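# Shelve labelled cartons onto rack boards A and B

## Task

Set each carton on the rack board written on its label (A is the higher board, B the lower), standing flat on its bottom face and not stacked on another carton; a carton that falls or slides down by more than a few centimetres counts as a failure.

## Robot and tools

ROBOT. Two arms share one floor track that runs along y at x = 0. left_arm rides on the carriage left_rail (always the one at larger y) and has a left hand. right_arm rides on right_rail and has a right hand. Each base sits at x = 0, y = its carriage's position_m, z = 0.04 m, facing +x. Each hand has index, middle and ring fingers plus a thumb, driven by 16 motors. A fixed mast sticks out at the wrist on the palm side and can strike objects.

FRAMES. Scene frame: fixed to the table, table top at z = 0, +z up, +x the direction the arms face, +y to their left. The table edge is at x = 0.17 m. Anything that ends up off the table, including on the track or the metal strip, fails the scene. Hand point frame: +z runs along straight fingers toward the tips, +y points out of the palm face, and +x runs across the palm away from the thumb on the right hand but toward the thumb on the left hand. The hand point sits just past the index and middle knuckles.

execute_actions(actions, cameras). actions is a list run in order. Each action may hold rows, steps, until, and rail commands.
- rows: 1 to 15 rows. Each row is applied for one control step of 1/30 s.
- Each row is 48 numbers in [-1, 1]: 24 for the left arm, then 24 for the right arm.
- Each 24-number block is dx, dy, dz, rx, ry, rz, then 16 hinge goals, then current_limit and speed.
- The 16 hinges are: index mcp, abd, pip, dip; middle mcp, abd, pip, dip; ring mcp, abd, pip, dip; thumb_cmc, thumb_axl, thumb_mcp, thumb_ipl.
- dx..rz are an offset, not a pose. They count from that arm's Hand target as it stood when the action began, in that target's own axes. 1.0 equals 0.6 m or 180 degrees, and rx, ry, rz form one rotation vector.
- Every row in one action counts from the same start. The next action starts from the new Hand target, so repeating an offset moves the arm again. Send six zeros to hold an arm where it is.
- Commanded orientation is clipped to 32 degrees from the measured one at every step.
- Hinge numbers are absolute goal angles, scaled between each hinge's two stops. Moving toward -1 bends a finger toward the palm and swings the thumb in front of it. Straight values: mcp +0.75, pip +0.58, dip +0.70, abd 0.00, thumb_cmc +0.71, thumb_axl +0.68, thumb_mcp +0.23, thumb_ipl +0.17.
- current_limit maps -1 to 0 mA and +1 to 550 mA. speed sets motor rate at (speed+1)/2 of 8.5 rad/s. Starting values are 0.4 and -0.6.
- A hand number of zero is a real goal. To leave a hand as it is, send back its hand_goal, hand_current_limit and hand_speed.
- steps: 1 to 450, default 15, and at least the number of rows. After the last row the arm keeps heading for that row's target.
- For gentle motion, ramp offsets up row by row. Each extra 0.01 per row adds about 0.18 m/s.
- Rail commands: {"left_rail": {...}} or {"right_rail": {...}} with position_m (left -0.8 to 1.5 m, right -1.5 to 0.8 m, an absolute track place), speed_m_s (0.01 to 1), acceleration_factor (0.1 to 1), or {"stop": true}. Any out-of-range value rejects the whole call.
- A carriage carries its arm's current pose along. Keep carriages 0.78 m or more apart. Let a drive finish before placing a hand, e.g. {"steps": 300, "until": {"left_rail": {"position_status": ["!=", "moving"]}}}.
- until reads only rail fields, plus {"all"/"any": {"status": "ended"}}. Numbers need a comparison string.
- An empty actions list returns camera images and the scene number.

move(target, speed, blend, stop_force, zero, blocking, cameras).
- Drives both hand points in straight lines.
- target is one 48-number row or a list of up to 15 rows, laid out as above. Every row is an offset from the current Hand targets, not from the previous row.
- speed: m/s, 0.002 to 3.2, default 0.25. blend: corner rounding in m.
- stop_force: 4 to 120 N. An arm's path ends when its wrist feels that much push. Leave it out when pulling away from a contact.
- zero defaults to true and re-zeroes the force sensing. blocking=false returns early; you must then use wait or stop before sending rows.
- The whole move is capped at 10 s. Paths ignore obstacles; avoid routing a hand near its own base.
- The move: line reports done, off_target, held, fault, etc., plus limits such as paced or held.

Other tools:
- wait(seconds 0 to 10).
- stop() brakes a running move.
- zoom_image(camera: cam_low, cam_left_wrist or cam_right_wrist; region [x0, y0, x1, y1] pixels, at most 504x504).
- zero_wrist_force(arm).
- finished_scene(scene 1 or 2): only once every carton is placed and stable.
- Camera images are 672x504.

RESULTS.
- Hand poses in the scene frame: end_effector_position (m) and quaternion wxyz.
- Hand target: the base for the next offsets.
- Joint positions per arm: rail (m), then pan, lift, elbow, wrist 1, 2, 3 (rad). Joint torques follow.
- Wrist force/torque in the end-effector axes, plus a peak line.
- Per motor: hand_goal, hand_measured, hand_current_ma and hand_state (moving, goal, blocked, overload).
- Rail position_m, position_status (moving, done, contact_stop, time_out, stopped, stopped_with_arm, stopped_for_other_arm, stopped_for_other_carriage) and position_answer (taken or not_taken). A not_taken value must be resent once the carriage stands.

AVOID.
- Net force near 150 N on an arm, or joint torque at its limit (elbow 138, wrists 49.6 N m). Either causes a 10 s stop.
- Aiming targets past a firm contact.
- Contact between the two arms.
- Gripping so hard that a motor stays at 495 mA or more for 5 s (it shuts down).
- Overheating motors (85 °C brakes the arm).
- Sudden jerks, releasing moving cartons, or dropping, slamming or knocking anything over.
- Printed positions can be a few cm off, so check with the cameras.

Each tool is called after "Request:" by a JSON object that holds its "method" and its "body", one argument or row to a line.

## Session

Request:
{"method": "execute_actions", "body": {
  "actions": []
}}

Scene clock: 0.00 s.
left_arm: end_effector_position=(+0.3781, +0.6938, +0.6699) hand_goal=(+0.754, +0.000, +0.576, +0.696, +0.754, +0.000, +0.576, +0.696, +0.754, +0.000, +0.576, +0.696, +0.714, +0.678, +0.226, +0.168) hand_measured=(+0.754, +0.000, +0.576, +0.696, +0.754, +0.000, +0.576, +0.696, +0.754, +0.000, +0.576, +0.696, +0.714, +0.678, +0.226, +0.168) hand_current_ma=(+0, +0, +0, +0, +0, +0, +0, +0, +0, +0, +0, +0, +0, +0, +0, +0) hand_state=(goal, goal, goal, goal, goal, goal, goal, goal, goal, goal, goal, goal, goal, goal, goal, goal) hand_current_limit=0.40 hand_speed=-0.60 end_effector_quat_wxyz=(+0.000, +1.000, +0.000, +0.000) | right_arm: end_effector_position=(+0.3781, -0.5362, +0.6699) hand_goal=(+0.754, +0.000, +0.576, +0.696, +0.754, +0.000, +0.576, +0.696, +0.754, +0.000, +0.576, +0.696, +0.714, +0.678, +0.226, +0.168) hand_measured=(+0.754, +0.000, +0.576, +0.696, +0.754, +0.000, +0.576, +0.696, +0.754, +0.000, +0.576, +0.696, +0.714, +0.678, +0.226, +0.168) hand_current_ma=(+0, +0, +0, +0, +0, +0, +0, +0, +0, +0, +0, +0, +0, +0, +0, +0) hand_state=(goal, goal, goal, goal, goal, goal, goal, goal, goal, goal, goal, goal, goal, goal, goal, goal) hand_current_limit=0.40 hand_speed=-0.60 end_effector_quat_wxyz=(+0.000, +0.000, +1.000, +0.000)
Joint positions: left_arm=[0.7 -0.281 -1.775 1.606 1.739 1.571 -1.851] | right_arm=[-0.7 -0.28 -1.775 1.606 1.739 1.571 1.29]
Joint velocities: within noise
Joint torques (N m): no reading
Wrist force (N): no reading
Wrist torque (N m): no reading
Wrist force, peak (N): no reading
Hand target: left_arm +0.3781, +0.6938, +0.6699; +0.000, +1.000, +0.000, +0.000 | right_arm +0.3781, -0.5362, +0.6699; +0.000, +0.000, +1.000, +0.000
left_rail: position_m=0.700 position_status=done
right_rail: position_m=-0.700 position_status=done

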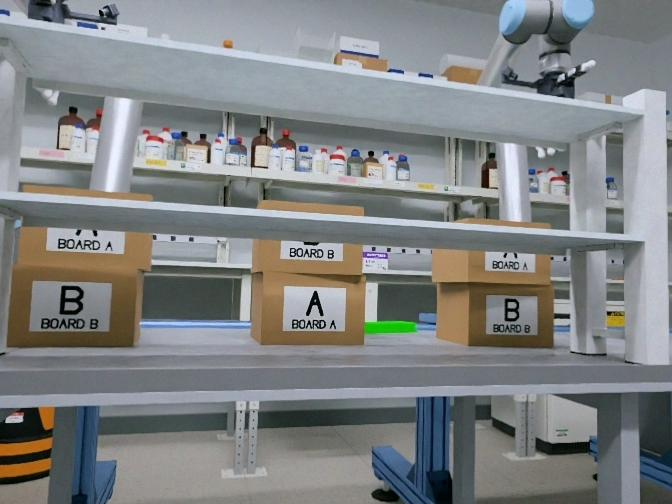

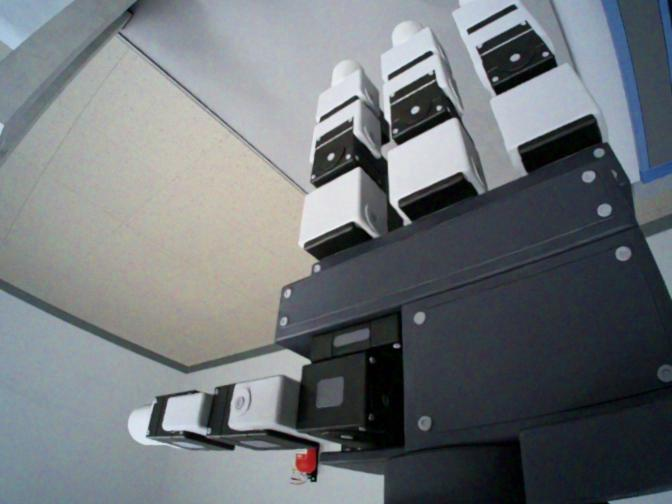

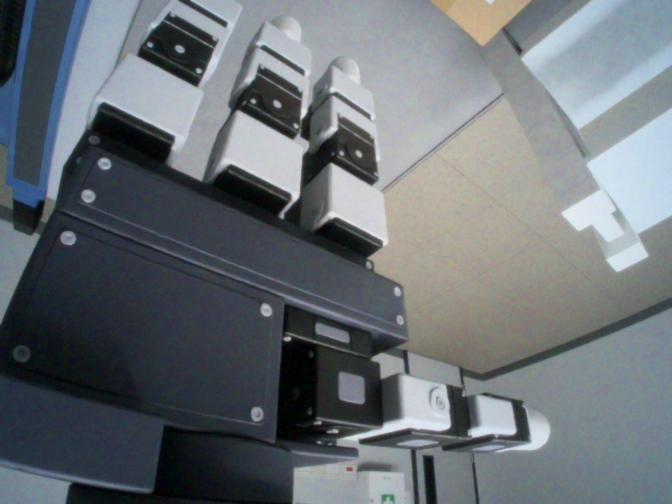

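Request:
{"method": "move", "body": {
  "target": [0,0,0,0,0,0,0.754,0,0.576,0.696,0.754,0,0.576,0.696,0.754,0,0.576,0.696,0.714,0.678,0.226,0.168,0.4,-0.6,0.133,0.15,-0.3,-0.666,-0.405,0.432,0.754,0,0.576,0.696,0.754,0,0.576,0.696,0.754,0,0.576,0.696,0.714,0.678,0.226,0.168,0.4,-0.6],
  "speed": 0.4,
  "cameras": ["cam_low","cam_right_wrist"]
}}

Scene clock: 47.87 s.
left_arm: end_effector_position=(+0.3781, +0.6938, +0.6699) hand_goal=(+0.754, +0.000, +0.576, +0.696, +0.754, +0.000, +0.576, +0.696, +0.754, +0.000, +0.576, +0.696, +0.714, +0.678, +0.226, +0.168) hand_measured=(+0.754, +0.000, +0.576, +0.696, +0.754, +0.000, +0.576, +0.696, +0.754, +0.000, +0.576, +0.696, +0.714, +0.678, +0.224, +0.168) hand_current_ma=(+0, +0, +0, +0, +0, +0, +0, +0, +0, +0, +0, +0, +0, +0, -1, +0) hand_state=(goal, goal, goal, goal, goal, goal, goal, goal, goal, goal, goal, goal, goal, goal, goal, goal) hand_current_limit=0.40 hand_speed=-0.60 end_effector_quat_wxyz=(+0.000, +1.000, +0.000, +0.000) | right_arm: end_effector_position=(+0.2993, -0.4466, +0.8499) hand_goal=(+0.754, +0.000, +0.576, +0.696, +0.754, +0.000, +0.576, +0.696, +0.754, +0.000, +0.576, +0.696, +0.714, +0.678, +0.226, +0.168) hand_measured=(+0.762, +0.000, +0.576, +0.696, +0.762, +0.000, +0.576, +0.696, +0.760, +0.000, +0.576, +0.696, +0.720, +0.678, +0.226, +0.168) hand_current_ma=(+28, +0, +2, +0, +28, +0, +2, +0, +24, +0, +2, +0, +21, -2, +2, -1) hand_state=(goal, goal, goal, goal, goal, goal, goal, goal, goal, goal, goal, goal, goal, goal, goal, goal) hand_current_limit=0.40 hand_speed=-0.60 end_effector_quat_wxyz=(+0.441, +0.430, +0.200, +0.762)
Joint positions: left_arm=[0.7 -0.281 -1.775 1.606 1.739 1.571 -1.851] | right_arm=[-0.7 -1.44 -3.237 1.987 6.283 0.619 -1.346]
Joint torques (N m): left_arm=[2.91 -15.38 -35.01 4.83 0.12 0.6] | right_arm=[-16.25 83.07 -25.51 -2.18 4.61 -2.58]
Wrist force (N): left_arm=[0.6 -0.1 0.3] | right_arm=[1.0 0.5 -0.4]
Wrist torque (N m): left_arm=[-0.04 -0.07 0.05] | right_arm=[0.19 -0.23 0.32]
Wrist force, peak (N): left_arm=[1.6 0.1 -0.3] | right_arm=[1.1 1.1 -1.5]
Hand target: left_arm +0.3781, +0.6938, +0.6699; +0.000, +1.000, +0.000, +0.000 | right_arm +0.2983, -0.4461, +0.8499; +0.448, +0.478, +0.170, +0.736
Off the commanded pose: left_arm 0.000 m, 0 deg | right_arm 0.001 m, 7 deg.
left_rail: position_m=0.700 position_status=done
right_rail: position_m=-0.700 position_status=done
shoulder posture changed (right arm): the wrist came as close to joint 2's axis as it can, and the arm is now in the other of its two shoulder postures.
joint sent to its limit (right arm) — joint 5 (wrist 1), upper limit.
move: off_target (right_arm); limits=paced
Images, in order (width x height): cam_low 672x504, cam_right_wrist 672x504.

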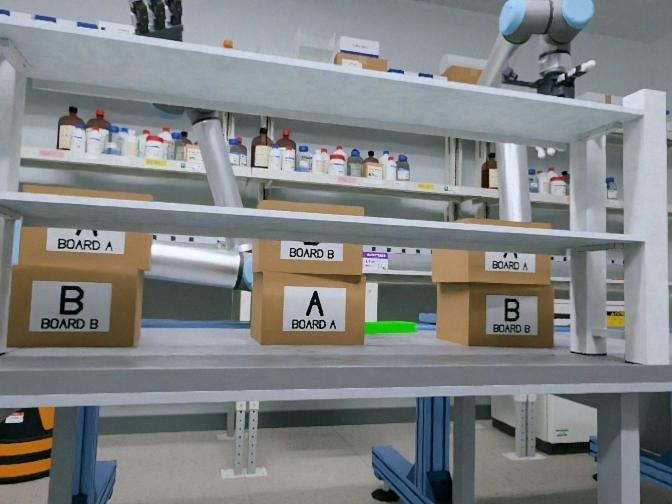

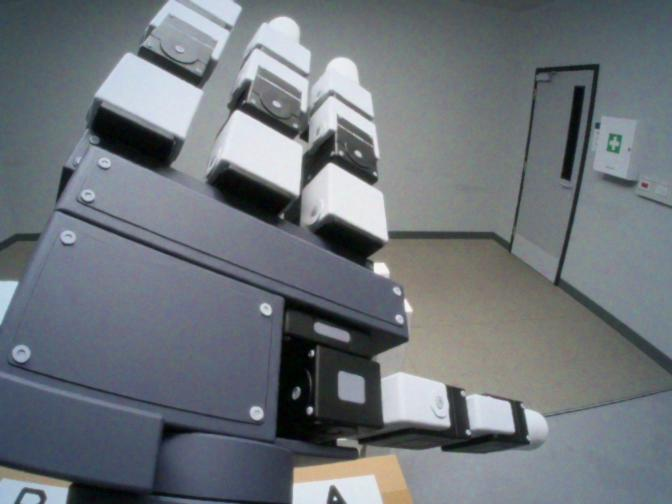

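Request:
{"method": "move", "body": {
  "target": [0,0,0,0,0,0,0.754,0,0.576,0.696,0.754,0,0.576,0.696,0.754,0,0.576,0.696,0.714,0.678,0.226,0.168,0.4,-0.6,0,0,0,0.664,0.368,-0.463,0.754,0,0.576,0.696,0.754,0,0.576,0.696,0.754,0,0.576,0.696,0.714,0.678,0.226,0.168,0.4,-0.6],
  "speed": 0.4,
  "cameras": ["cam_right_wrist"]
}}

Scene clock: 66.30 s.
left_arm: end_effector_position=(+0.3781, +0.6938, +0.6699) hand_goal=(+0.754, +0.000, +0.576, +0.696, +0.754, +0.000, +0.576, +0.696, +0.754, +0.000, +0.576, +0.696, +0.714, +0.678, +0.226, +0.168) hand_measured=(+0.754, +0.000, +0.576, +0.696, +0.754, +0.000, +0.576, +0.696, +0.754, +0.000, +0.576, +0.696, +0.714, +0.678, +0.224, +0.168) hand_current_ma=(+0, +0, +0, +0, +0, +0, +0, +0, +0, +0, +0, +0, +0, +0, -1, +0) hand_state=(goal, goal, goal, goal, goal, goal, goal, goal, goal, goal, goal, goal, goal, goal, goal, goal) hand_current_limit=0.40 hand_speed=-0.60 end_effector_quat_wxyz=(+0.000, +1.000, +0.000, +0.000) | right_arm: end_effector_position=(+0.3020, -0.4426, +0.8499) hand_goal=(+0.754, +0.000, +0.576, +0.696, +0.754, +0.000, +0.576, +0.696, +0.754, +0.000, +0.576, +0.696, +0.714, +0.678, +0.226, +0.168) hand_measured=(+0.762, +0.000, +0.576, +0.696, +0.762, +0.000, +0.576, +0.696, +0.760, +0.000, +0.576, +0.696, +0.720, +0.678, +0.226, +0.168) hand_current_ma=(+28, +0, +2, +0, +28, +0, +2, +0, +24, +0, +2, +0, +21, -2, +2, -1) hand_state=(goal, goal, goal, goal, goal, goal, goal, goal, goal, goal, goal, goal, goal, goal, goal, goal) hand_current_limit=0.40 hand_speed=-0.60 end_effector_quat_wxyz=(+0.604, +0.146, +0.608, +0.494)
Joint positions: left_arm=[0.7 -0.281 -1.775 1.606 1.739 1.571 -1.851] | right_arm=[-0.7 -0.793 -2.686 2.081 6.283 0.394 -3.223]
Joint torques (N m): left_arm=[0.52 -16.45 -35.08 4.81 0.46 0.34] | right_arm=[-17.5 19.21 -32.78 -0.81 3.86 -2.79]
Wrist force (N): left_arm=[0.2 0.1 -0.2] | right_arm=[0.7 1.0 0.7]
Wrist torque (N m): left_arm=[0.03 -0.03 0.02] | right_arm=[0.30 -0.14 0.21]
Wrist force, peak (N): left_arm=[1.4 0.1 -0.1] | right_arm=[1.9 0.3 -0.6]
Hand target: left_arm +0.3781, +0.6938, +0.6699; +0.000, +1.000, +0.000, +0.000 | right_arm +0.2983, -0.4461, +0.8499; +0.461, +0.119, +0.803, +0.359
Off the commanded pose: left_arm 0.000 m, 0 deg | right_arm 0.005 m, 104 deg; orientation clipped.
left_rail: position_m=0.700 position_status=done
right_rail: position_m=-0.700 position_status=done
joint sent to its limit (right arm) — joint 5 (wrist 1), upper limit.
move: off_target (right_arm); limits=paced
Images, in order (width x height): cam_right_wrist 672x504.

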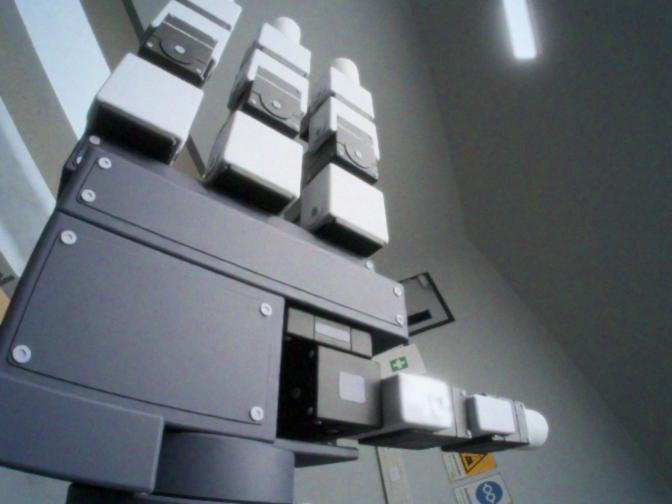

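Request:
{"method": "move", "body": {
  "target": [0,0,0,0,0,0,0.754,0,0.576,0.696,0.754,0,0.576,0.696,0.754,0,0.576,0.696,0.714,0.678,0.226,0.168,0.4,-0.6,-0.6285,-0.501,0.2137,-0.118,-0.128,0.036,0.754,0,0.576,0.696,0.754,0,0.576,0.696,0.754,0,0.576,0.696,0.714,0.678,0.226,0.168,0.4,-0.6],
  "speed": 0.25,
  "cameras": ["cam_right_wrist"]
}}

Scene clock: 105.47 s.
left_arm: end_effector_position=(+0.3781, +0.6938, +0.6699) hand_goal=(+0.754, +0.000, +0.576, +0.696, +0.754, +0.000, +0.576, +0.696, +0.754, +0.000, +0.576, +0.696, +0.714, +0.678, +0.226, +0.168) hand_measured=(+0.754, +0.000, +0.576, +0.696, +0.754, +0.000, +0.576, +0.696, +0.754, +0.000, +0.576, +0.696, +0.714, +0.678, +0.224, +0.168) hand_current_ma=(+0, +0, +0, +0, +0, +0, +0, +0, +0, +0, +0, +0, +0, +0, -1, +0) hand_state=(goal, goal, goal, goal, goal, goal, goal, goal, goal, goal, goal, goal, goal, goal, goal, goal) hand_current_limit=0.40 hand_speed=-0.60 end_effector_quat_wxyz=(+0.000, +1.000, +0.000, +0.000) | right_arm: end_effector_position=(+0.6521, -0.7977, +0.8499) hand_goal=(+0.754, +0.000, +0.576, +0.696, +0.754, +0.000, +0.576, +0.696, +0.754, +0.000, +0.576, +0.696, +0.714, +0.678, +0.226, +0.168) hand_measured=(+0.762, +0.000, +0.576, +0.696, +0.762, +0.000, +0.576, +0.696, +0.760, +0.000, +0.576, +0.696, +0.720, +0.678, +0.226, +0.168) hand_current_ma=(+28, +0, +2, +0, +28, +0, +2, +0, +24, +0, +2, +0, +21, -2, +2, -1) hand_state=(goal, goal, goal, goal, goal, goal, goal, goal, goal, goal, goal, goal, goal, goal, goal, goal) hand_current_limit=0.40 hand_speed=-0.60 end_effector_quat_wxyz=(+0.604, +0.146, +0.608, +0.494)
Joint positions: left_arm=[0.7 -0.281 -1.775 1.606 1.739 1.571 -1.851] | right_arm=[-0.7 -0.792 -1.823 1.821 5.679 0.393 -3.221]
Joint torques (N m): left_arm=[2.11 -17.5 -35.09 4.79 0.65 0.34] | right_arm=[17.19 -12.15 -52.7 -0.78 4.2 -2.82]
Wrist force (N): left_arm=[1.0 -0.2 -0.1] | right_arm=[0.8 0.5 0.7]
Wrist torque (N m): left_arm=[-0.02 -0.13 0.09] | right_arm=[0.21 -0.08 0.21]
Wrist force, peak (N): left_arm=[1.2 -0.2 0.0] | right_arm=[1.2 1.8 0.4]
Hand target: left_arm +0.3781, +0.6938, +0.6699; +0.000, +1.000, +0.000, +0.000 | right_arm +0.6523, -0.7978, +0.8500; +0.604, +0.146, +0.608, +0.494
Off the commanded pose: left_arm 0.000 m, 0 deg | right_arm 0.000 m, 0 deg.
left_rail: position_m=0.700 position_status=done
right_rail: position_m=-0.700 position_status=done
shoulder posture changed (right arm): the wrist came as close to joint 2's axis as it can, and the arm is now in the other of its two shoulder postures.
move: done
Images, in order (width x height): cam_right_wrist 672x504.

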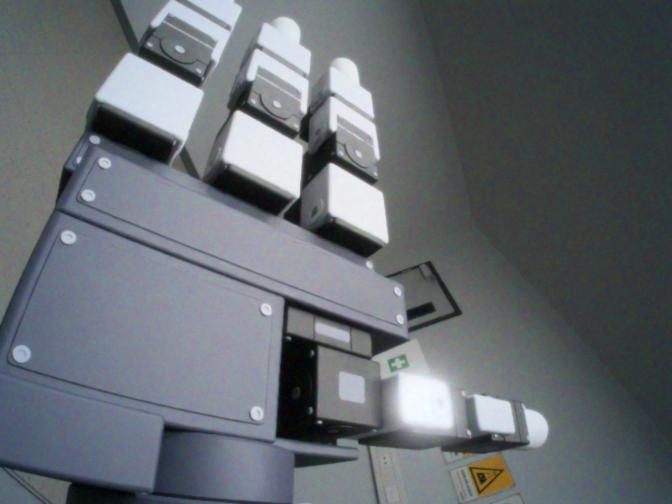

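Request:
{"method": "move", "body": {
  "target": [
    [0,0,0,0,0,0,0.754,0,0.576,0.696,0.754,0,0.576,0.696,0.754,0,0.576,0.696,0.714,0.678,0.226,0.168,0.4,-0.6,0.1617,0.0132,-0.0222,-0.0103,0.1268,0,0.754,0,0.576,0.696,0.754,0,0.576,0.696,0.754,0,0.576,0.696,0.714,0.678,0.226,0.168,0.4,-0.6],
    [0,0,0,0,0,0,0.754,0,0.576,0.696,0.754,0,0.576,0.696,0.754,0,0.576,0.696,0.714,0.678,0.226,0.168,0.4,-0.6,0.3023,0.0243,-0.1057,-0.0207,0.2537,0,0.754,0,0.576,0.696,0.754,0,0.576,0.696,0.754,0,0.576,0.696,0.714,0.678,0.226,0.168,0.4,-0.6]
  ],
  "speed": 0.25,
  "blend": 0.02,
  "cameras": ["cam_right_wrist"]
}}

Scene clock: 121.97 s.
left_arm: end_effector_position=(+0.3781, +0.6938, +0.6699) hand_goal=(+0.754, +0.000, +0.576, +0.696, +0.754, +0.000, +0.576, +0.696, +0.754, +0.000, +0.576, +0.696, +0.714, +0.678, +0.226, +0.168) hand_measured=(+0.754, +0.000, +0.576, +0.696, +0.754, +0.000, +0.576, +0.696, +0.754, +0.000, +0.576, +0.696, +0.714, +0.678, +0.224, +0.168) hand_current_ma=(+0, +0, +0, +0, +0, +0, +0, +0, +0, +0, +0, +0, +0, +0, -1, +0) hand_state=(goal, goal, goal, goal, goal, goal, goal, goal, goal, goal, goal, goal, goal, goal, goal, goal) hand_current_limit=0.40 hand_speed=-0.60 end_effector_quat_wxyz=(+0.000, +1.000, +0.000, +0.000) | right_arm: end_effector_position=(+0.5494, -0.6774, +0.7404) hand_goal=(+0.754, +0.000, +0.576, +0.696, +0.754, +0.000, +0.576, +0.696, +0.754, +0.000, +0.576, +0.696, +0.714, +0.678, +0.226, +0.168) hand_measured=(+0.762, +0.000, +0.576, +0.696, +0.762, +0.000, +0.576, +0.696, +0.760, +0.000, +0.576, +0.696, +0.720, +0.678, +0.226, +0.168) hand_current_ma=(+28, +0, +2, +0, +28, +0, +2, +0, +24, +0, +2, +0, +21, -2, +2, -1) hand_state=(goal, goal, goal, goal, goal, goal, goal, goal, goal, goal, goal, goal, goal, goal, goal, goal) hand_current_limit=0.40 hand_speed=-0.60 end_effector_quat_wxyz=(+0.326, -0.076, +0.779, +0.531)
Joint positions: left_arm=[0.7 -0.281 -1.775 1.606 1.739 1.571 -1.851] | right_arm=[-0.7 -0.792 -1.822 1.821 5.68 -0.405 -3.224]
Joint torques (N m): left_arm=[0.74 -18.2 -35.32 4.97 0.91 -0.09] | right_arm=[17.83 -37.73 -38.28 -3.9 -1.11 3.05]
Wrist force (N): left_arm=[1.0 -0.4 0.1] | right_arm=[0.8 0.4 0.5]
Wrist torque (N m): left_arm=[-0.06 -0.13 0.09] | right_arm=[0.20 -0.05 0.02]
Wrist force, peak (N): left_arm=[1.5 0.0 0.6] | right_arm=[1.9 0.9 0.7]
Hand target: left_arm +0.3781, +0.6938, +0.6699; +0.000, +1.000, +0.000, +0.000 | right_arm +0.5493, -0.6773, +0.7404; +0.325, -0.076, +0.779, +0.531
Off the commanded pose: left_arm 0.000 m, 0 deg | right_arm 0.000 m, 0 deg.
left_rail: position_m=0.700 position_status=done
right_rail: position_m=-0.700 position_status=done
move: done
Images, in order (width x height): cam_right_wrist 672x504.

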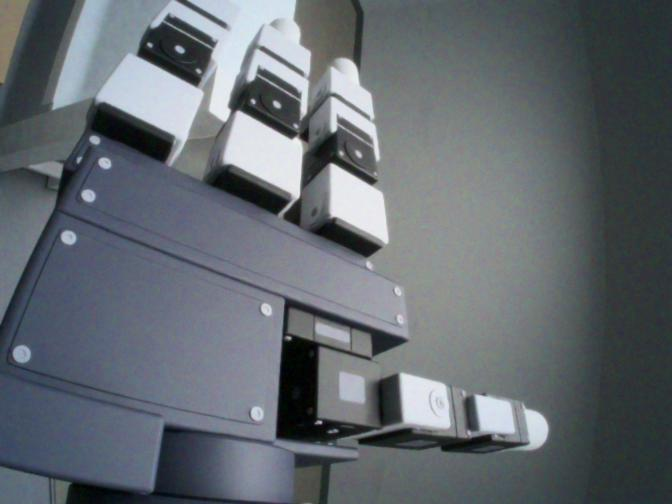

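Request:
{"method": "move", "body": {
  "target": [0,0,0,0,0,0,0.754,0,0.576,0.696,0.754,0,0.576,0.696,0.754,0,0.576,0.696,0.714,0.678,0.226,0.168,0.4,-0.6,0.249,0.322,0.021,0.240,0.3624,-0.1817,0.754,0,0.576,0.696,0.754,0,0.576,0.696,0.754,0,0.576,0.696,0.714,0.678,0.226,0.168,0.4,-0.6],
  "speed": 0.3,
  "cameras": ["cam_right_wrist"]
}}

Request:
{"method": "execute_actions", "body": {
  "actions": [
    {"right_rail":{"position_m":-0.1},"steps":150,"until":{"right_rail":{"position_status":["!=","moving"]}}}
  ],
  "cameras": ["cam_right_wrist","cam_low"]
}}

Scene clock: 140.23 s.
left_arm: end_effector_position=(+0.3781, +0.6938, +0.6699) hand_goal=(+0.754, +0.000, +0.576, +0.696, +0.754, +0.000, +0.576, +0.696, +0.754, +0.000, +0.576, +0.696, +0.714, +0.678, +0.226, +0.168) hand_measured=(+0.754, +0.000, +0.576, +0.696, +0.754, +0.000, +0.576, +0.696, +0.754, +0.000, +0.576, +0.696, +0.714, +0.678, +0.224, +0.168) hand_current_ma=(+0, +0, +0, +0, +0, +0, +0, +0, +0, +0, +0, +0, +0, +0, -1, +0) hand_state=(goal, goal, goal, goal, goal, goal, goal, goal, goal, goal, goal, goal, goal, goal, goal, goal) hand_current_limit=0.40 hand_speed=-0.60 end_effector_quat_wxyz=(+0.000, +1.000, +0.000, +0.000) | right_arm: end_effector_position=(+0.3489, -0.5505, +0.7999) hand_goal=(+0.754, +0.000, +0.576, +0.696, +0.754, +0.000, +0.576, +0.696, +0.754, +0.000, +0.576, +0.696, +0.714, +0.678, +0.226, +0.168) hand_measured=(+0.756, +0.000, +0.576, +0.696, +0.756, +0.000, +0.576, +0.696, +0.756, +0.000, +0.576, +0.696, +0.716, +0.678, +0.224, +0.168) hand_current_ma=(+4, +0, +2, +0, +4, +0, +2, +0, +3, +0, +2, +0, +7, -2, -9, -1) hand_state=(goal, goal, goal, goal, goal, goal, goal, goal, goal, goal, goal, goal, goal, goal, goal, goal) hand_current_limit=0.40 hand_speed=-0.60 end_effector_quat_wxyz=(+0.001, -0.422, +0.906, +0.001)
Joint positions: left_arm=[0.7 -0.281 -1.775 1.606 1.739 1.571 -1.851] | right_arm=[-0.7 -0.252 -2.003 1.512 5.202 -1.569 -2.695]
Joint torques (N m): left_arm=[0.11 -19.27 -34.69 5.52 1.33 0.67] | right_arm=[17.09 8 -49.06 -1.79 -1.93 3.34]
Wrist force (N): left_arm=[0.5 -0.2 0.2] | right_arm=[0.3 0.8 -0.3]
Wrist torque (N m): left_arm=[-0.05 -0.06 0.04] | right_arm=[0.15 -0.03 -0.08]
Wrist force, peak (N): left_arm=[1.3 -0.2 0.1] | right_arm=[1.9 0.7 -0.5]
Hand target: left_arm +0.3781, +0.6938, +0.6699; +0.000, +1.000, +0.000, +0.000 | right_arm +0.3489, -0.5504, +0.7999; +0.001, -0.423, +0.906, +0.000
Off the commanded pose: left_arm 0.000 m, 0 deg | right_arm 0.000 m, 0 deg.
left_rail: position_m=0.700 position_status=done
right_rail: position_m=-0.700 position_status=done
move: done
Images, in order (width x height): cam_right_wrist 672x504.

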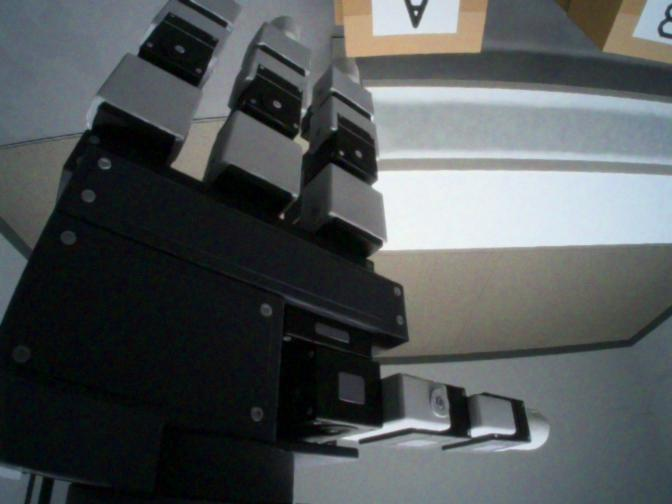

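Scene clock: 142.27 s.
left_arm: end_effector_position=(+0.3781, +0.6938, +0.6699) hand_goal=(+0.754, +0.000, +0.576, +0.696, +0.754, +0.000, +0.576, +0.696, +0.754, +0.000, +0.576, +0.696, +0.714, +0.678, +0.226, +0.168) hand_measured=(+0.754, +0.000, +0.576, +0.696, +0.754, +0.000, +0.576, +0.696, +0.754, +0.000, +0.576, +0.696, +0.714, +0.678, +0.224, +0.168) hand_current_ma=(+0, +0, +0, +0, +0, +0, +0, +0, +0, +0, +0, +0, +0, +0, -1, +0) hand_state=(goal, goal, goal, goal, goal, goal, goal, goal, goal, goal, goal, goal, goal, goal, goal, goal) hand_current_limit=0.40 hand_speed=-0.60 end_effector_quat_wxyz=(+0.000, +1.000, +0.000, +0.000) | right_arm: end_effector_position=(+0.3489, +0.0496, +0.7999) hand_goal=(+0.754, +0.000, +0.576, +0.696, +0.754, +0.000, +0.576, +0.696, +0.754, +0.000, +0.576, +0.696, +0.714, +0.678, +0.226, +0.168) hand_measured=(+0.754, +0.000, +0.576, +0.696, +0.754, +0.000, +0.576, +0.696, +0.754, +0.000, +0.576, +0.696, +0.716, +0.678, +0.224, +0.168) hand_current_ma=(+2, +0, +2, +0, +2, +0, +2, +0, +2, +0, +2, +0, +6, -2, -10, -1) hand_state=(goal, goal, goal, goal, goal, goal, goal, goal, goal, goal, goal, goal, goal, goal, goal, goal) hand_current_limit=0.40 hand_speed=-0.60 end_effector_quat_wxyz=(+0.001, -0.423, +0.906, +0.000)
Joint positions: left_arm=[0.7 -0.281 -1.775 1.606 1.739 1.571 -1.851] | right_arm=[-0.1 -0.252 -2.003 1.512 5.202 -1.569 -2.695]
Joint torques (N m): left_arm=[-0.22 -15.9 -34.85 5.29 1 0.38] | right_arm=[10.21 0.46 -44.14 -3.33 -1.54 2.75]
Wrist force (N): left_arm=[0.9 -0.2 0.0] | right_arm=[0.9 0.5 -0.7]
Wrist torque (N m): left_arm=[-0.02 -0.12 0.08] | right_arm=[0.14 -0.09 -0.03]
Wrist force, peak (N): left_arm=[1.3 -0.3 0.1] | right_arm=[2.1 -0.2 -0.6]
Hand target: left_arm +0.3781, +0.6938, +0.6699; +0.000, +1.000, +0.000, +0.000 | right_arm +0.3489, +0.0496, +0.7999; +0.001, -0.423, +0.906, +0.000
Off the commanded pose: left_arm 0.000 m, 0 deg | right_arm 0.000 m, 0 deg.
left_rail: position_m=0.700 position_status=done
right_rail: position_m=-0.100 position_status=done
Images, in order (width x height): cam_low 672x504, cam_right_wrist 672x504.

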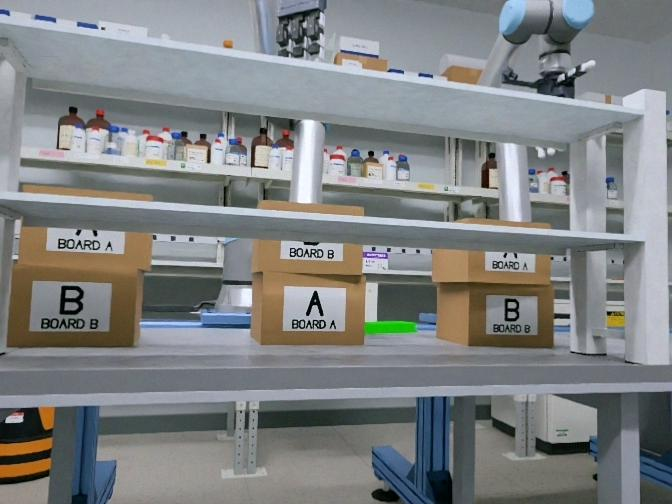

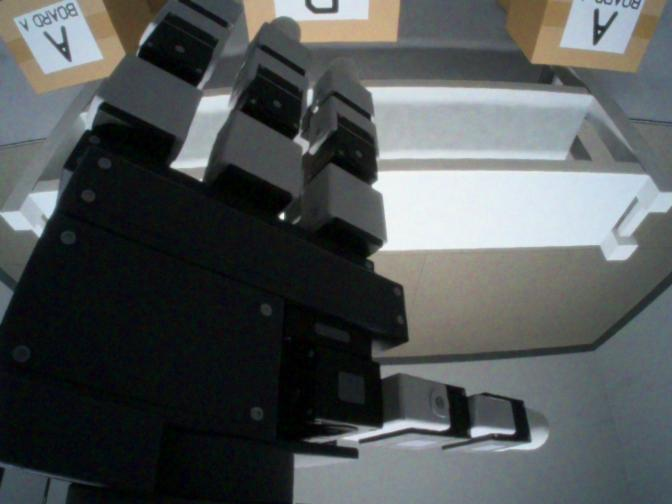

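Request:
{"method": "zoom_image", "body": {
  "camera": "cam_right_wrist",
  "region": [360, 0, 672, 300]
}}

Request:
{"method": "zoom_image", "body": {
  "camera": "cam_right_wrist",
  "region": [0, 0, 400, 300]
}}

Request:
{"method": "zoom_image", "body": {
  "camera": "cam_low",
  "region": [200, 150, 672, 400]
}}

Scaled by 1.615 from the camera's 672x504 image, which has a finer 960x720 frame.

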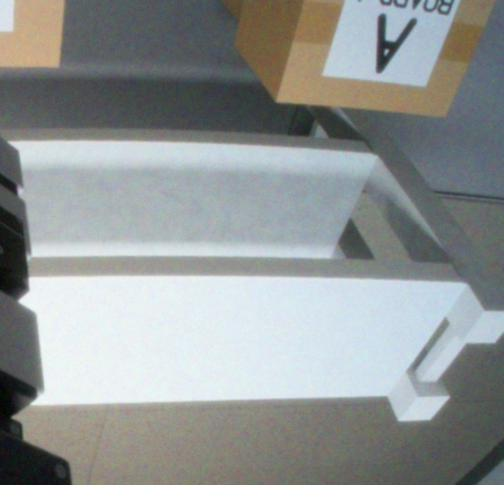

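Scaled by 1.260 from the camera's 672x504 image, which has a finer 960x720 frame.

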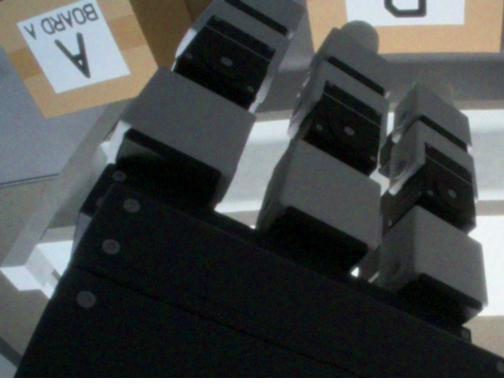

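Scaled by 1.068.

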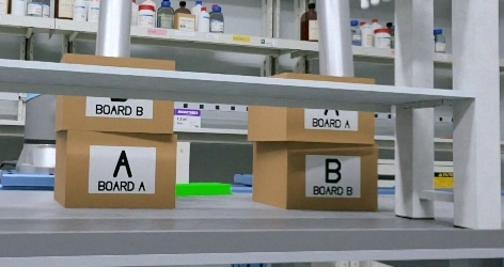

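Request:
{"method": "execute_actions", "body": {
  "actions": [
    {"left_rail":{"position_m":1.4},"steps":20},
    {"right_rail":{"position_m":0.45},"steps":150,"until":{"right_rail":{"position_status":["!=","moving"]}}}
  ],
  "cameras": []
}}

Request:
{"method": "move", "body": {
  "target": [0,0,0,0,0,0,0.754,0,0.576,0.696,0.754,0,0.576,0.696,0.754,0,0.576,0.696,0.714,0.678,0.226,0.168,0.4,-0.6,-0.296,-0.4045,-0.4,-0.279,-0.3324,0.8898,0.754,0,0.576,0.696,0.754,0,0.576,0.696,0.754,0,0.576,0.696,0.714,0.678,0.226,0.168,0.4,-0.6],
  "speed": 0.4,
  "cameras": ["cam_right_wrist"]
}}

Scene clock: 181.00 s.
left_arm: end_effector_position=(+0.3781, +1.3938, +0.6699) hand_goal=(+0.754, +0.000, +0.576, +0.696, +0.754, +0.000, +0.576, +0.696, +0.754, +0.000, +0.576, +0.696, +0.714, +0.678, +0.226, +0.168) hand_measured=(+0.754, +0.000, +0.576, +0.696, +0.754, +0.000, +0.576, +0.696, +0.754, +0.000, +0.576, +0.696, +0.714, +0.678, +0.224, +0.168) hand_current_ma=(+0, +0, +0, +0, +0, +0, +0, +0, +0, +0, +0, +0, +0, +0, -2, +0) hand_state=(goal, goal, goal, goal, goal, goal, goal, goal, goal, goal, goal, goal, goal, goal, goal, goal) hand_current_limit=0.40 hand_speed=-0.60 end_effector_quat_wxyz=(+0.000, +1.000, +0.000, +0.000) | right_arm: end_effector_position=(+0.3489, +0.5996, +0.7999) hand_goal=(+0.754, +0.000, +0.576, +0.696, +0.754, +0.000, +0.576, +0.696, +0.754, +0.000, +0.576, +0.696, +0.714, +0.678, +0.226, +0.168) hand_measured=(+0.754, +0.000, +0.576, +0.696, +0.754, +0.000, +0.576, +0.696, +0.754, +0.000, +0.576, +0.696, +0.716, +0.678, +0.224, +0.168) hand_current_ma=(+2, +0, +2, +0, +2, +0, +2, +0, +2, +0, +2, +0, +5, -2, -10, -1) hand_state=(goal, goal, goal, goal, goal, goal, goal, goal, goal, goal, goal, goal, goal, goal, goal, goal) hand_current_limit=0.40 hand_speed=-0.60 end_effector_quat_wxyz=(+0.001, -0.423, +0.906, +0.000)
Joint positions: left_arm=[1.4 -0.281 -1.775 1.606 1.739 1.571 -1.851] | right_arm=[0.45 -0.252 -2.003 1.512 5.202 -1.569 -2.695]
Joint torques (N m): left_arm=[0.81 -17.33 -34.73 5.31 1.4 0.46] | right_arm=[-6.95 -19.23 -43.68 -5.43 -0.79 3.12]
Wrist force (N): left_arm=[0.5 -0.2 0.2] | right_arm=[0.7 0.7 -0.3]
Wrist torque (N m): left_arm=[-0.04 -0.06 0.05] | right_arm=[0.13 -0.07 -0.05]
Wrist force, peak (N): left_arm=[0.9 -1.6 0.2] | right_arm=[2.0 0.1 -0.3]
Hand target: left_arm +0.3781, +1.3938, +0.6699; +0.000, +1.000, +0.000, +0.000 | right_arm +0.3489, +0.5996, +0.7999; +0.001, -0.423, +0.906, +0.000
Off the commanded pose: left_arm 0.000 m, 0 deg | right_arm 0.000 m, 0 deg.
left_rail: position_m=1.400 position_status=done
right_rail: position_m=0.450 position_status=done
No camera images: "cameras" was empty.

Scene clock: 185.87 s.
left_arm: end_effector_position=(+0.3781, +1.3938, +0.6699) hand_goal=(+0.754, +0.000, +0.576, +0.696, +0.754, +0.000, +0.576, +0.696, +0.754, +0.000, +0.576, +0.696, +0.714, +0.678, +0.226, +0.168) hand_measured=(+0.754, +0.000, +0.576, +0.696, +0.754, +0.000, +0.576, +0.696, +0.754, +0.000, +0.576, +0.696, +0.714, +0.678, +0.224, +0.168) hand_current_ma=(+0, +0, +0, +0, +0, +0, +0, +0, +0, +0, +0, +0, +0, +0, -2, +0) hand_state=(goal, goal, goal, goal, goal, goal, goal, goal, goal, goal, goal, goal, goal, goal, goal, goal) hand_current_limit=0.40 hand_speed=-0.60 end_effector_quat_wxyz=(+0.000, +1.000, +0.000, +0.000) | right_arm: end_effector_position=(+0.6487, +0.5792, +1.0401) hand_goal=(+0.754, +0.000, +0.576, +0.696, +0.754, +0.000, +0.576, +0.696, +0.754, +0.000, +0.576, +0.696, +0.714, +0.678, +0.226, +0.168) hand_measured=(+0.758, +0.000, +0.576, +0.696, +0.758, +0.000, +0.576, +0.696, +0.758, +0.000, +0.576, +0.696, +0.718, +0.678, +0.224, +0.168) hand_current_ma=(+13, +0, +2, +0, +12, +0, +2, +0, +11, +0, +2, +0, +12, -2, -10, -1) hand_state=(goal, goal, goal, goal, goal, goal, goal, goal, goal, goal, goal, goal, goal, goal, goal, goal) hand_current_limit=0.40 hand_speed=-0.60 end_effector_quat_wxyz=(+0.185, +0.808, +0.394, +0.398)
Joint positions: left_arm=[1.4 -0.281 -1.775 1.606 1.739 1.571 -1.851] | right_arm=[0.45 0.052 -1.834 1.393 4.246 -1.597 0.703]
Joint torques (N m): left_arm=[0.91 -16.14 -35.34 5.38 1.66 0.68] | right_arm=[18.68 -5.42 -51.5 -2.25 -2.11 2.77]
Wrist force (N): left_arm=[0.5 -0.1 0.3] | right_arm=[0.4 0.2 -0.1]
Wrist torque (N m): left_arm=[-0.05 -0.05 0.03] | right_arm=[0.02 -0.04 0.04]
Wrist force, peak (N): left_arm=[1.1 -0.5 0.2] | right_arm=[1.6 0.1 -0.9]
Hand target: left_arm +0.3781, +1.3938, +0.6699; +0.000, +1.000, +0.000, +0.000 | right_arm +0.6488, +0.5792, +1.0402; +0.185, +0.808, +0.394, +0.398
Off the commanded pose: left_arm 0.000 m, 0 deg | right_arm 0.000 m, 0 deg.
left_rail: position_m=1.400 position_status=done
right_rail: position_m=0.450 position_status=done
move: done
Images, in order (width x height): cam_right_wrist 672x504.

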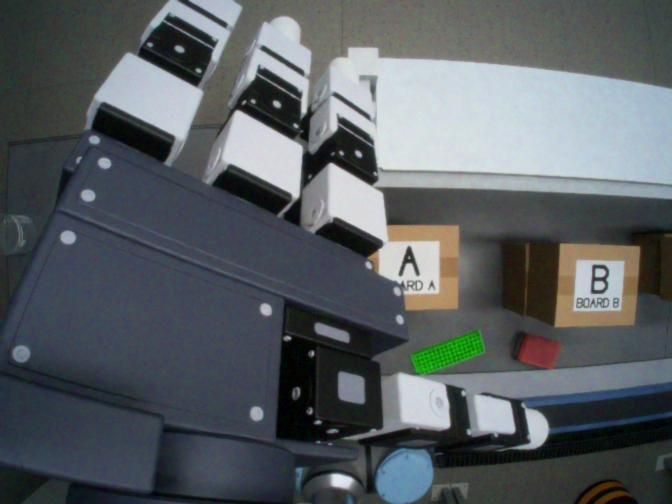

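Request:
{"method": "zoom_image", "body": {
  "camera": "cam_right_wrist",
  "region": [340, 30, 672, 400]
}}

Request:
{"method": "execute_actions", "body": {
  "actions": [
    {"right_rail":{"position_m":-0.05},"steps":150,"until":{"right_rail":{"position_status":["!=","moving"]}}}
  ],
  "cameras": ["cam_right_wrist"]
}}

Request:
{"method": "execute_actions", "body": {
  "actions": [
    {"right_rail":{"position_m":-0.55},"steps":150,"until":{"right_rail":{"position_status":["!=","moving"]}}}
  ],
  "cameras": ["cam_right_wrist"]
}}

Scaled by 1.362 from the camera's 672x504 image, which has a finer 960x720 frame.

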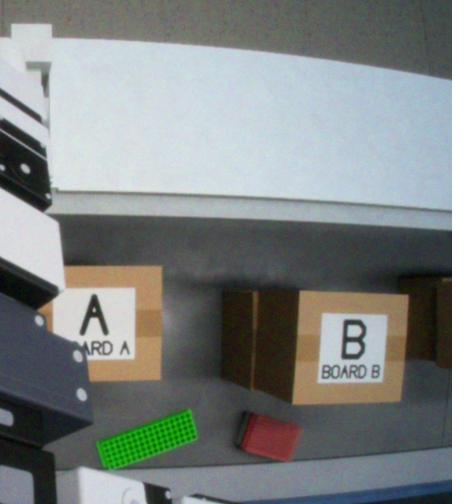

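Scene clock: 191.40 s.
left_arm: end_effector_position=(+0.3781, +1.3938, +0.6699) hand_goal=(+0.754, +0.000, +0.576, +0.696, +0.754, +0.000, +0.576, +0.696, +0.754, +0.000, +0.576, +0.696, +0.714, +0.678, +0.226, +0.168) hand_measured=(+0.754, +0.000, +0.576, +0.696, +0.754, +0.000, +0.576, +0.696, +0.754, +0.000, +0.576, +0.696, +0.714, +0.678, +0.224, +0.168) hand_current_ma=(+0, +0, +0, +0, +0, +0, +0, +0, +0, +0, +0, +0, +0, +0, -2, +0) hand_state=(goal, goal, goal, goal, goal, goal, goal, goal, goal, goal, goal, goal, goal, goal, goal, goal) hand_current_limit=0.40 hand_speed=-0.60 end_effector_quat_wxyz=(+0.000, +1.000, +0.000, +0.000) | right_arm: end_effector_position=(+0.6488, +0.0792, +1.0402) hand_goal=(+0.754, +0.000, +0.576, +0.696, +0.754, +0.000, +0.576, +0.696, +0.754, +0.000, +0.576, +0.696, +0.714, +0.678, +0.226, +0.168) hand_measured=(+0.758, +0.000, +0.576, +0.696, +0.758, +0.000, +0.576, +0.696, +0.758, +0.000, +0.576, +0.696, +0.718, +0.678, +0.224, +0.168) hand_current_ma=(+13, +0, +2, +0, +12, +0, +2, +0, +11, +0, +2, +0, +12, -2, -10, -1) hand_state=(goal, goal, goal, goal, goal, goal, goal, goal, goal, goal, goal, goal, goal, goal, goal, goal) hand_current_limit=0.40 hand_speed=-0.60 end_effector_quat_wxyz=(+0.185, +0.808, +0.394, +0.398)
Joint positions: left_arm=[1.4 -0.281 -1.775 1.606 1.739 1.571 -1.851] | right_arm=[-0.05 0.052 -1.834 1.392 4.246 -1.597 0.703]
Joint torques (N m): left_arm=[1.53 -19.24 -34.76 5.09 1.69 0.46] | right_arm=[12.84 -11.35 -42.28 -3.65 0.07 3.07]
Wrist force (N): left_arm=[0.4 0.0 0.1] | right_arm=[0.8 0.3 -0.1]
Wrist torque (N m): left_arm=[-0.01 -0.06 0.04] | right_arm=[0.03 -0.09 0.08]
Wrist force, peak (N): left_arm=[1.1 -0.6 0.1] | right_arm=[1.6 -0.7 -0.2]
Hand target: left_arm +0.3781, +1.3938, +0.6699; +0.000, +1.000, +0.000, +0.000 | right_arm +0.6488, +0.0792, +1.0402; +0.185, +0.808, +0.394, +0.398
Off the commanded pose: left_arm 0.000 m, 0 deg | right_arm 0.000 m, 0 deg.
left_rail: position_m=1.400 position_status=done
right_rail: position_m=-0.050 position_status=done
Images, in order (width x height): cam_right_wrist 672x504.

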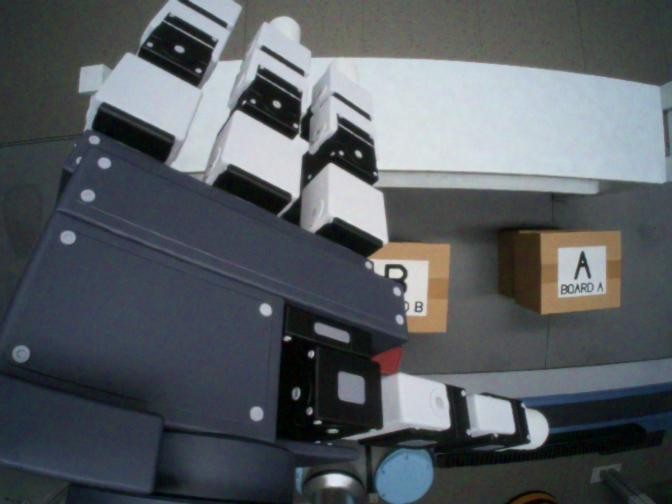

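Scene clock: 193.30 s.
left_arm: end_effector_position=(+0.3781, +1.3938, +0.6699) hand_goal=(+0.754, +0.000, +0.576, +0.696, +0.754, +0.000, +0.576, +0.696, +0.754, +0.000, +0.576, +0.696, +0.714, +0.678, +0.226, +0.168) hand_measured=(+0.754, +0.000, +0.576, +0.696, +0.754, +0.000, +0.576, +0.696, +0.754, +0.000, +0.576, +0.696, +0.714, +0.678, +0.224, +0.168) hand_current_ma=(+0, +0, +0, +0, +0, +0, +0, +0, +0, +0, +0, +0, +0, +0, -2, +0) hand_state=(goal, goal, goal, goal, goal, goal, goal, goal, goal, goal, goal, goal, goal, goal, goal, goal) hand_current_limit=0.40 hand_speed=-0.60 end_effector_quat_wxyz=(+0.000, +1.000, +0.000, +0.000) | right_arm: end_effector_position=(+0.6488, -0.4208, +1.0401) hand_goal=(+0.754, +0.000, +0.576, +0.696, +0.754, +0.000, +0.576, +0.696, +0.754, +0.000, +0.576, +0.696, +0.714, +0.678, +0.226, +0.168) hand_measured=(+0.758, +0.000, +0.576, +0.696, +0.758, +0.000, +0.576, +0.696, +0.758, +0.000, +0.576, +0.696, +0.718, +0.678, +0.224, +0.168) hand_current_ma=(+13, +0, +2, +0, +12, +0, +2, +0, +11, +0, +2, +0, +12, -2, -10, -1) hand_state=(goal, goal, goal, goal, goal, goal, goal, goal, goal, goal, goal, goal, goal, goal, goal, goal) hand_current_limit=0.40 hand_speed=-0.60 end_effector_quat_wxyz=(+0.185, +0.808, +0.394, +0.398)
Joint positions: left_arm=[1.4 -0.281 -1.775 1.606 1.739 1.571 -1.851] | right_arm=[-0.55 0.052 -1.834 1.392 4.246 -1.597 0.703]
Joint torques (N m): left_arm=[1.47 -18.49 -33.79 5.21 1.51 0.63] | right_arm=[8.12 -15.02 -39.54 -4.92 2.19 3.27]
Wrist force (N): left_arm=[0.5 -0.2 0.1] | right_arm=[0.7 0.1 0.0]
Wrist torque (N m): left_arm=[-0.03 -0.05 0.04] | right_arm=[0.00 -0.08 0.07]
Wrist force, peak (N): left_arm=[1.2 -0.4 0.0] | right_arm=[1.5 -0.6 0.2]
Hand target: left_arm +0.3781, +1.3938, +0.6699; +0.000, +1.000, +0.000, +0.000 | right_arm +0.6488, -0.4208, +1.0402; +0.185, +0.808, +0.394, +0.398
Off the commanded pose: left_arm 0.000 m, 0 deg | right_arm 0.000 m, 0 deg.
left_rail: position_m=1.400 position_status=done
right_rail: position_m=-0.550 position_status=done
Images, in order (width x height): cam_right_wrist 672x504.

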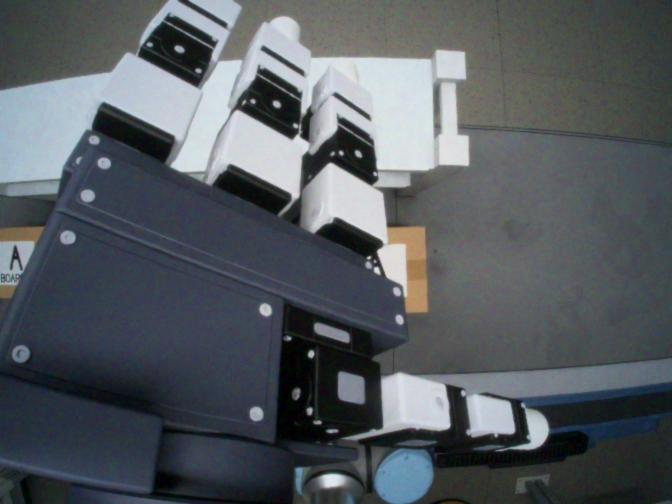

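Request:
{"method": "zoom_image", "body": {
  "camera": "cam_right_wrist",
  "region": [370, 30, 672, 504]
}}

Scaled by 1.063 from the camera's 672x504 image, which has a finer 960x720 frame.

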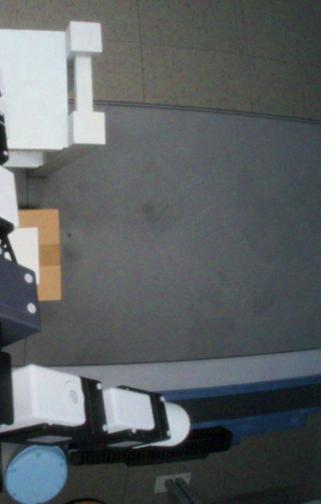

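Request:
{"method": "execute_actions", "body": {
  "actions": [
    {"right_rail":{"position_m":-0.2},"steps":150,"until":{"right_rail":{"position_status":["!=","moving"]}}}
  ],
  "cameras": ["cam_right_wrist"]
}}

Request:
{"method": "zoom_image", "body": {
  "camera": "cam_right_wrist",
  "region": [370, 30, 672, 504]
}}

Request:
{"method": "move", "body": {
  "target": [0,0,0,0,0,0,0.754,0,0.576,0.696,0.754,0,0.576,0.696,0.754,0,0.576,0.696,0.714,0.678,0.226,0.168,0.4,-0.6,-0.207,-0.2554,0.2567,0,0,0,0.754,0,0.576,0.696,0.754,0,0.576,0.696,0.754,0,0.576,0.696,0.714,0.678,0.226,0.168,0.4,-0.6],
  "speed": 0.3,
  "cameras": ["cam_right_wrist"]
}}

Request:
{"method": "zoom_image", "body": {
  "camera": "cam_right_wrist",
  "region": [370, 30, 672, 504]
}}

Scene clock: 228.10 s.
left_arm: end_effector_position=(+0.3781, +1.3938, +0.6699) hand_goal=(+0.754, +0.000, +0.576, +0.696, +0.754, +0.000, +0.576, +0.696, +0.754, +0.000, +0.576, +0.696, +0.714, +0.678, +0.226, +0.168) hand_measured=(+0.754, +0.000, +0.576, +0.696, +0.754, +0.000, +0.576, +0.696, +0.754, +0.000, +0.576, +0.696, +0.714, +0.678, +0.224, +0.168) hand_current_ma=(+0, +0, +0, +0, +0, +0, +0, +0, +0, +0, +0, +0, +0, +0, -2, +0) hand_state=(goal, goal, goal, goal, goal, goal, goal, goal, goal, goal, goal, goal, goal, goal, goal, goal) hand_current_limit=0.40 hand_speed=-0.60 end_effector_quat_wxyz=(+0.000, +1.000, +0.000, +0.000) | right_arm: end_effector_position=(+0.6488, -0.0708, +1.0401) hand_goal=(+0.754, +0.000, +0.576, +0.696, +0.754, +0.000, +0.576, +0.696, +0.754, +0.000, +0.576, +0.696, +0.714, +0.678, +0.226, +0.168) hand_measured=(+0.758, +0.000, +0.576, +0.696, +0.758, +0.000, +0.576, +0.696, +0.758, +0.000, +0.576, +0.696, +0.718, +0.678, +0.224, +0.168) hand_current_ma=(+13, +0, +2, +0, +12, +0, +2, +0, +11, +0, +2, +0, +12, -2, -10, -1) hand_state=(goal, goal, goal, goal, goal, goal, goal, goal, goal, goal, goal, goal, goal, goal, goal, goal) hand_current_limit=0.40 hand_speed=-0.60 end_effector_quat_wxyz=(+0.185, +0.808, +0.394, +0.398)
Joint positions: left_arm=[1.4 -0.281 -1.775 1.606 1.739 1.571 -1.851] | right_arm=[-0.2 0.052 -1.834 1.392 4.246 -1.597 0.703]
Joint torques (N m): left_arm=[0.71 -17.99 -34.29 5.28 1.84 0.72] | right_arm=[-3.95 -26.91 -39.43 -5.64 2.43 2.88]
Wrist force (N): left_arm=[0.6 0.0 -0.3] | right_arm=[0.5 0.0 -0.2]
Wrist torque (N m): left_arm=[0.02 -0.09 0.04] | right_arm=[0.00 -0.05 0.05]
Wrist force, peak (N): left_arm=[1.0 -0.4 -0.8] | right_arm=[1.6 -0.7 0.5]
Hand target: left_arm +0.3781, +1.3938, +0.6699; +0.000, +1.000, +0.000, +0.000 | right_arm +0.6488, -0.0708, +1.0402; +0.185, +0.808, +0.394, +0.398
Off the commanded pose: left_arm 0.000 m, 0 deg | right_arm 0.000 m, 0 deg.
left_rail: position_m=1.400 position_status=done
right_rail: position_m=-0.200 position_status=done
Images, in order (width x height): cam_right_wrist 672x504.

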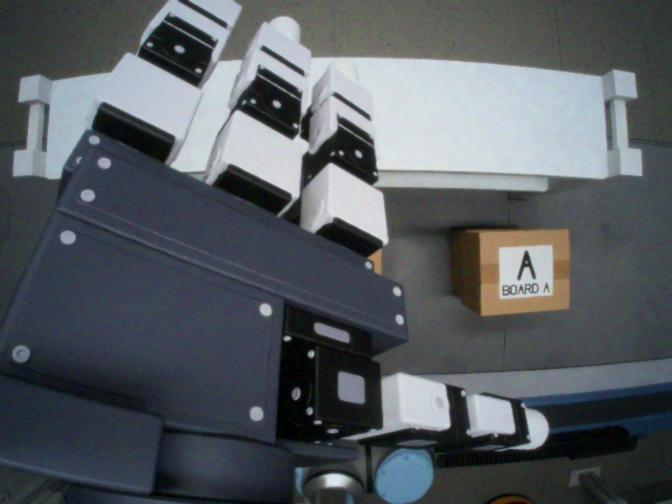

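Scaled by 1.063 from the camera's 672x504 image, which has a finer 960x720 frame.

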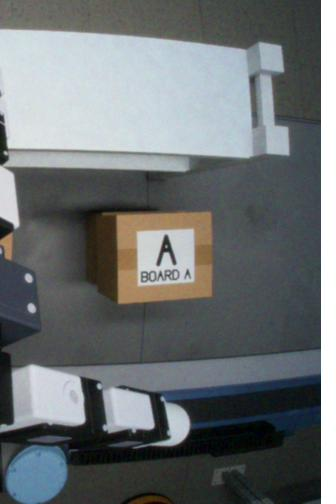

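Scene clock: 229.80 s.
left_arm: end_effector_position=(+0.3781, +1.3938, +0.6699) hand_goal=(+0.754, +0.000, +0.576, +0.696, +0.754, +0.000, +0.576, +0.696, +0.754, +0.000, +0.576, +0.696, +0.714, +0.678, +0.226, +0.168) hand_measured=(+0.754, +0.000, +0.576, +0.696, +0.754, +0.000, +0.576, +0.696, +0.754, +0.000, +0.576, +0.696, +0.714, +0.678, +0.224, +0.168) hand_current_ma=(+0, +0, +0, +0, +0, +0, +0, +0, +0, +0, +0, +0, +0, +0, -2, +0) hand_state=(goal, goal, goal, goal, goal, goal, goal, goal, goal, goal, goal, goal, goal, goal, goal, goal) hand_current_limit=0.40 hand_speed=-0.60 end_effector_quat_wxyz=(+0.000, +1.000, +0.000, +0.000) | right_arm: end_effector_position=(+0.6489, -0.0705, +0.7900) hand_goal=(+0.754, +0.000, +0.576, +0.696, +0.754, +0.000, +0.576, +0.696, +0.754, +0.000, +0.576, +0.696, +0.714, +0.678, +0.226, +0.168) hand_measured=(+0.758, +0.000, +0.576, +0.696, +0.758, +0.000, +0.576, +0.696, +0.758, +0.000, +0.576, +0.696, +0.718, +0.678, +0.224, +0.168) hand_current_ma=(+13, +0, +2, +0, +12, +0, +2, +0, +11, +0, +2, +0, +12, -2, -10, -1) hand_state=(goal, goal, goal, goal, goal, goal, goal, goal, goal, goal, goal, goal, goal, goal, goal, goal) hand_current_limit=0.40 hand_speed=-0.60 end_effector_quat_wxyz=(+0.185, +0.808, +0.394, +0.398)
Joint positions: left_arm=[1.4 -0.281 -1.775 1.606 1.739 1.571 -1.851] | right_arm=[-0.2 0.053 -1.928 1.907 3.825 -1.598 0.704]
Joint torques (N m): left_arm=[1.85 -17.92 -34.19 5.2 1.96 0.69] | right_arm=[-16.15 -40.62 -40.97 -6.53 2.28 -2.82]
Wrist force (N): left_arm=[0.8 0.0 -0.1] | right_arm=[0.8 0.6 -0.5]
Wrist torque (N m): left_arm=[0.00 -0.12 0.08] | right_arm=[0.10 -0.10 0.23]
Wrist force, peak (N): left_arm=[0.9 -0.9 0.0] | right_arm=[1.4 1.2 -0.9]
Hand target: left_arm +0.3781, +1.3938, +0.6699; +0.000, +1.000, +0.000, +0.000 | right_arm +0.6489, -0.0705, +0.7899; +0.185, +0.808, +0.394, +0.398
Off the commanded pose: left_arm 0.000 m, 0 deg | right_arm 0.000 m, 0 deg.
left_rail: position_m=1.400 position_status=done
right_rail: position_m=-0.200 position_status=done
move: done
Images, in order (width x height): cam_right_wrist 672x504.

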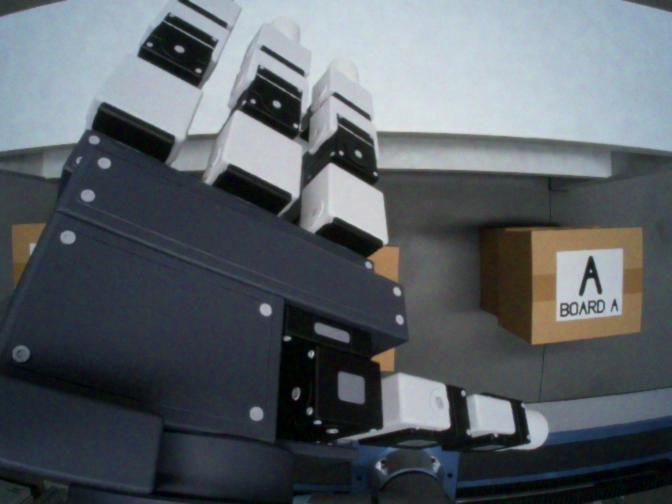

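Scaled by 1.063 from the camera's 672x504 image, which has a finer 960x720 frame.

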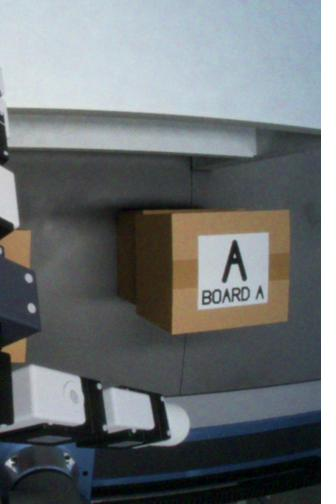

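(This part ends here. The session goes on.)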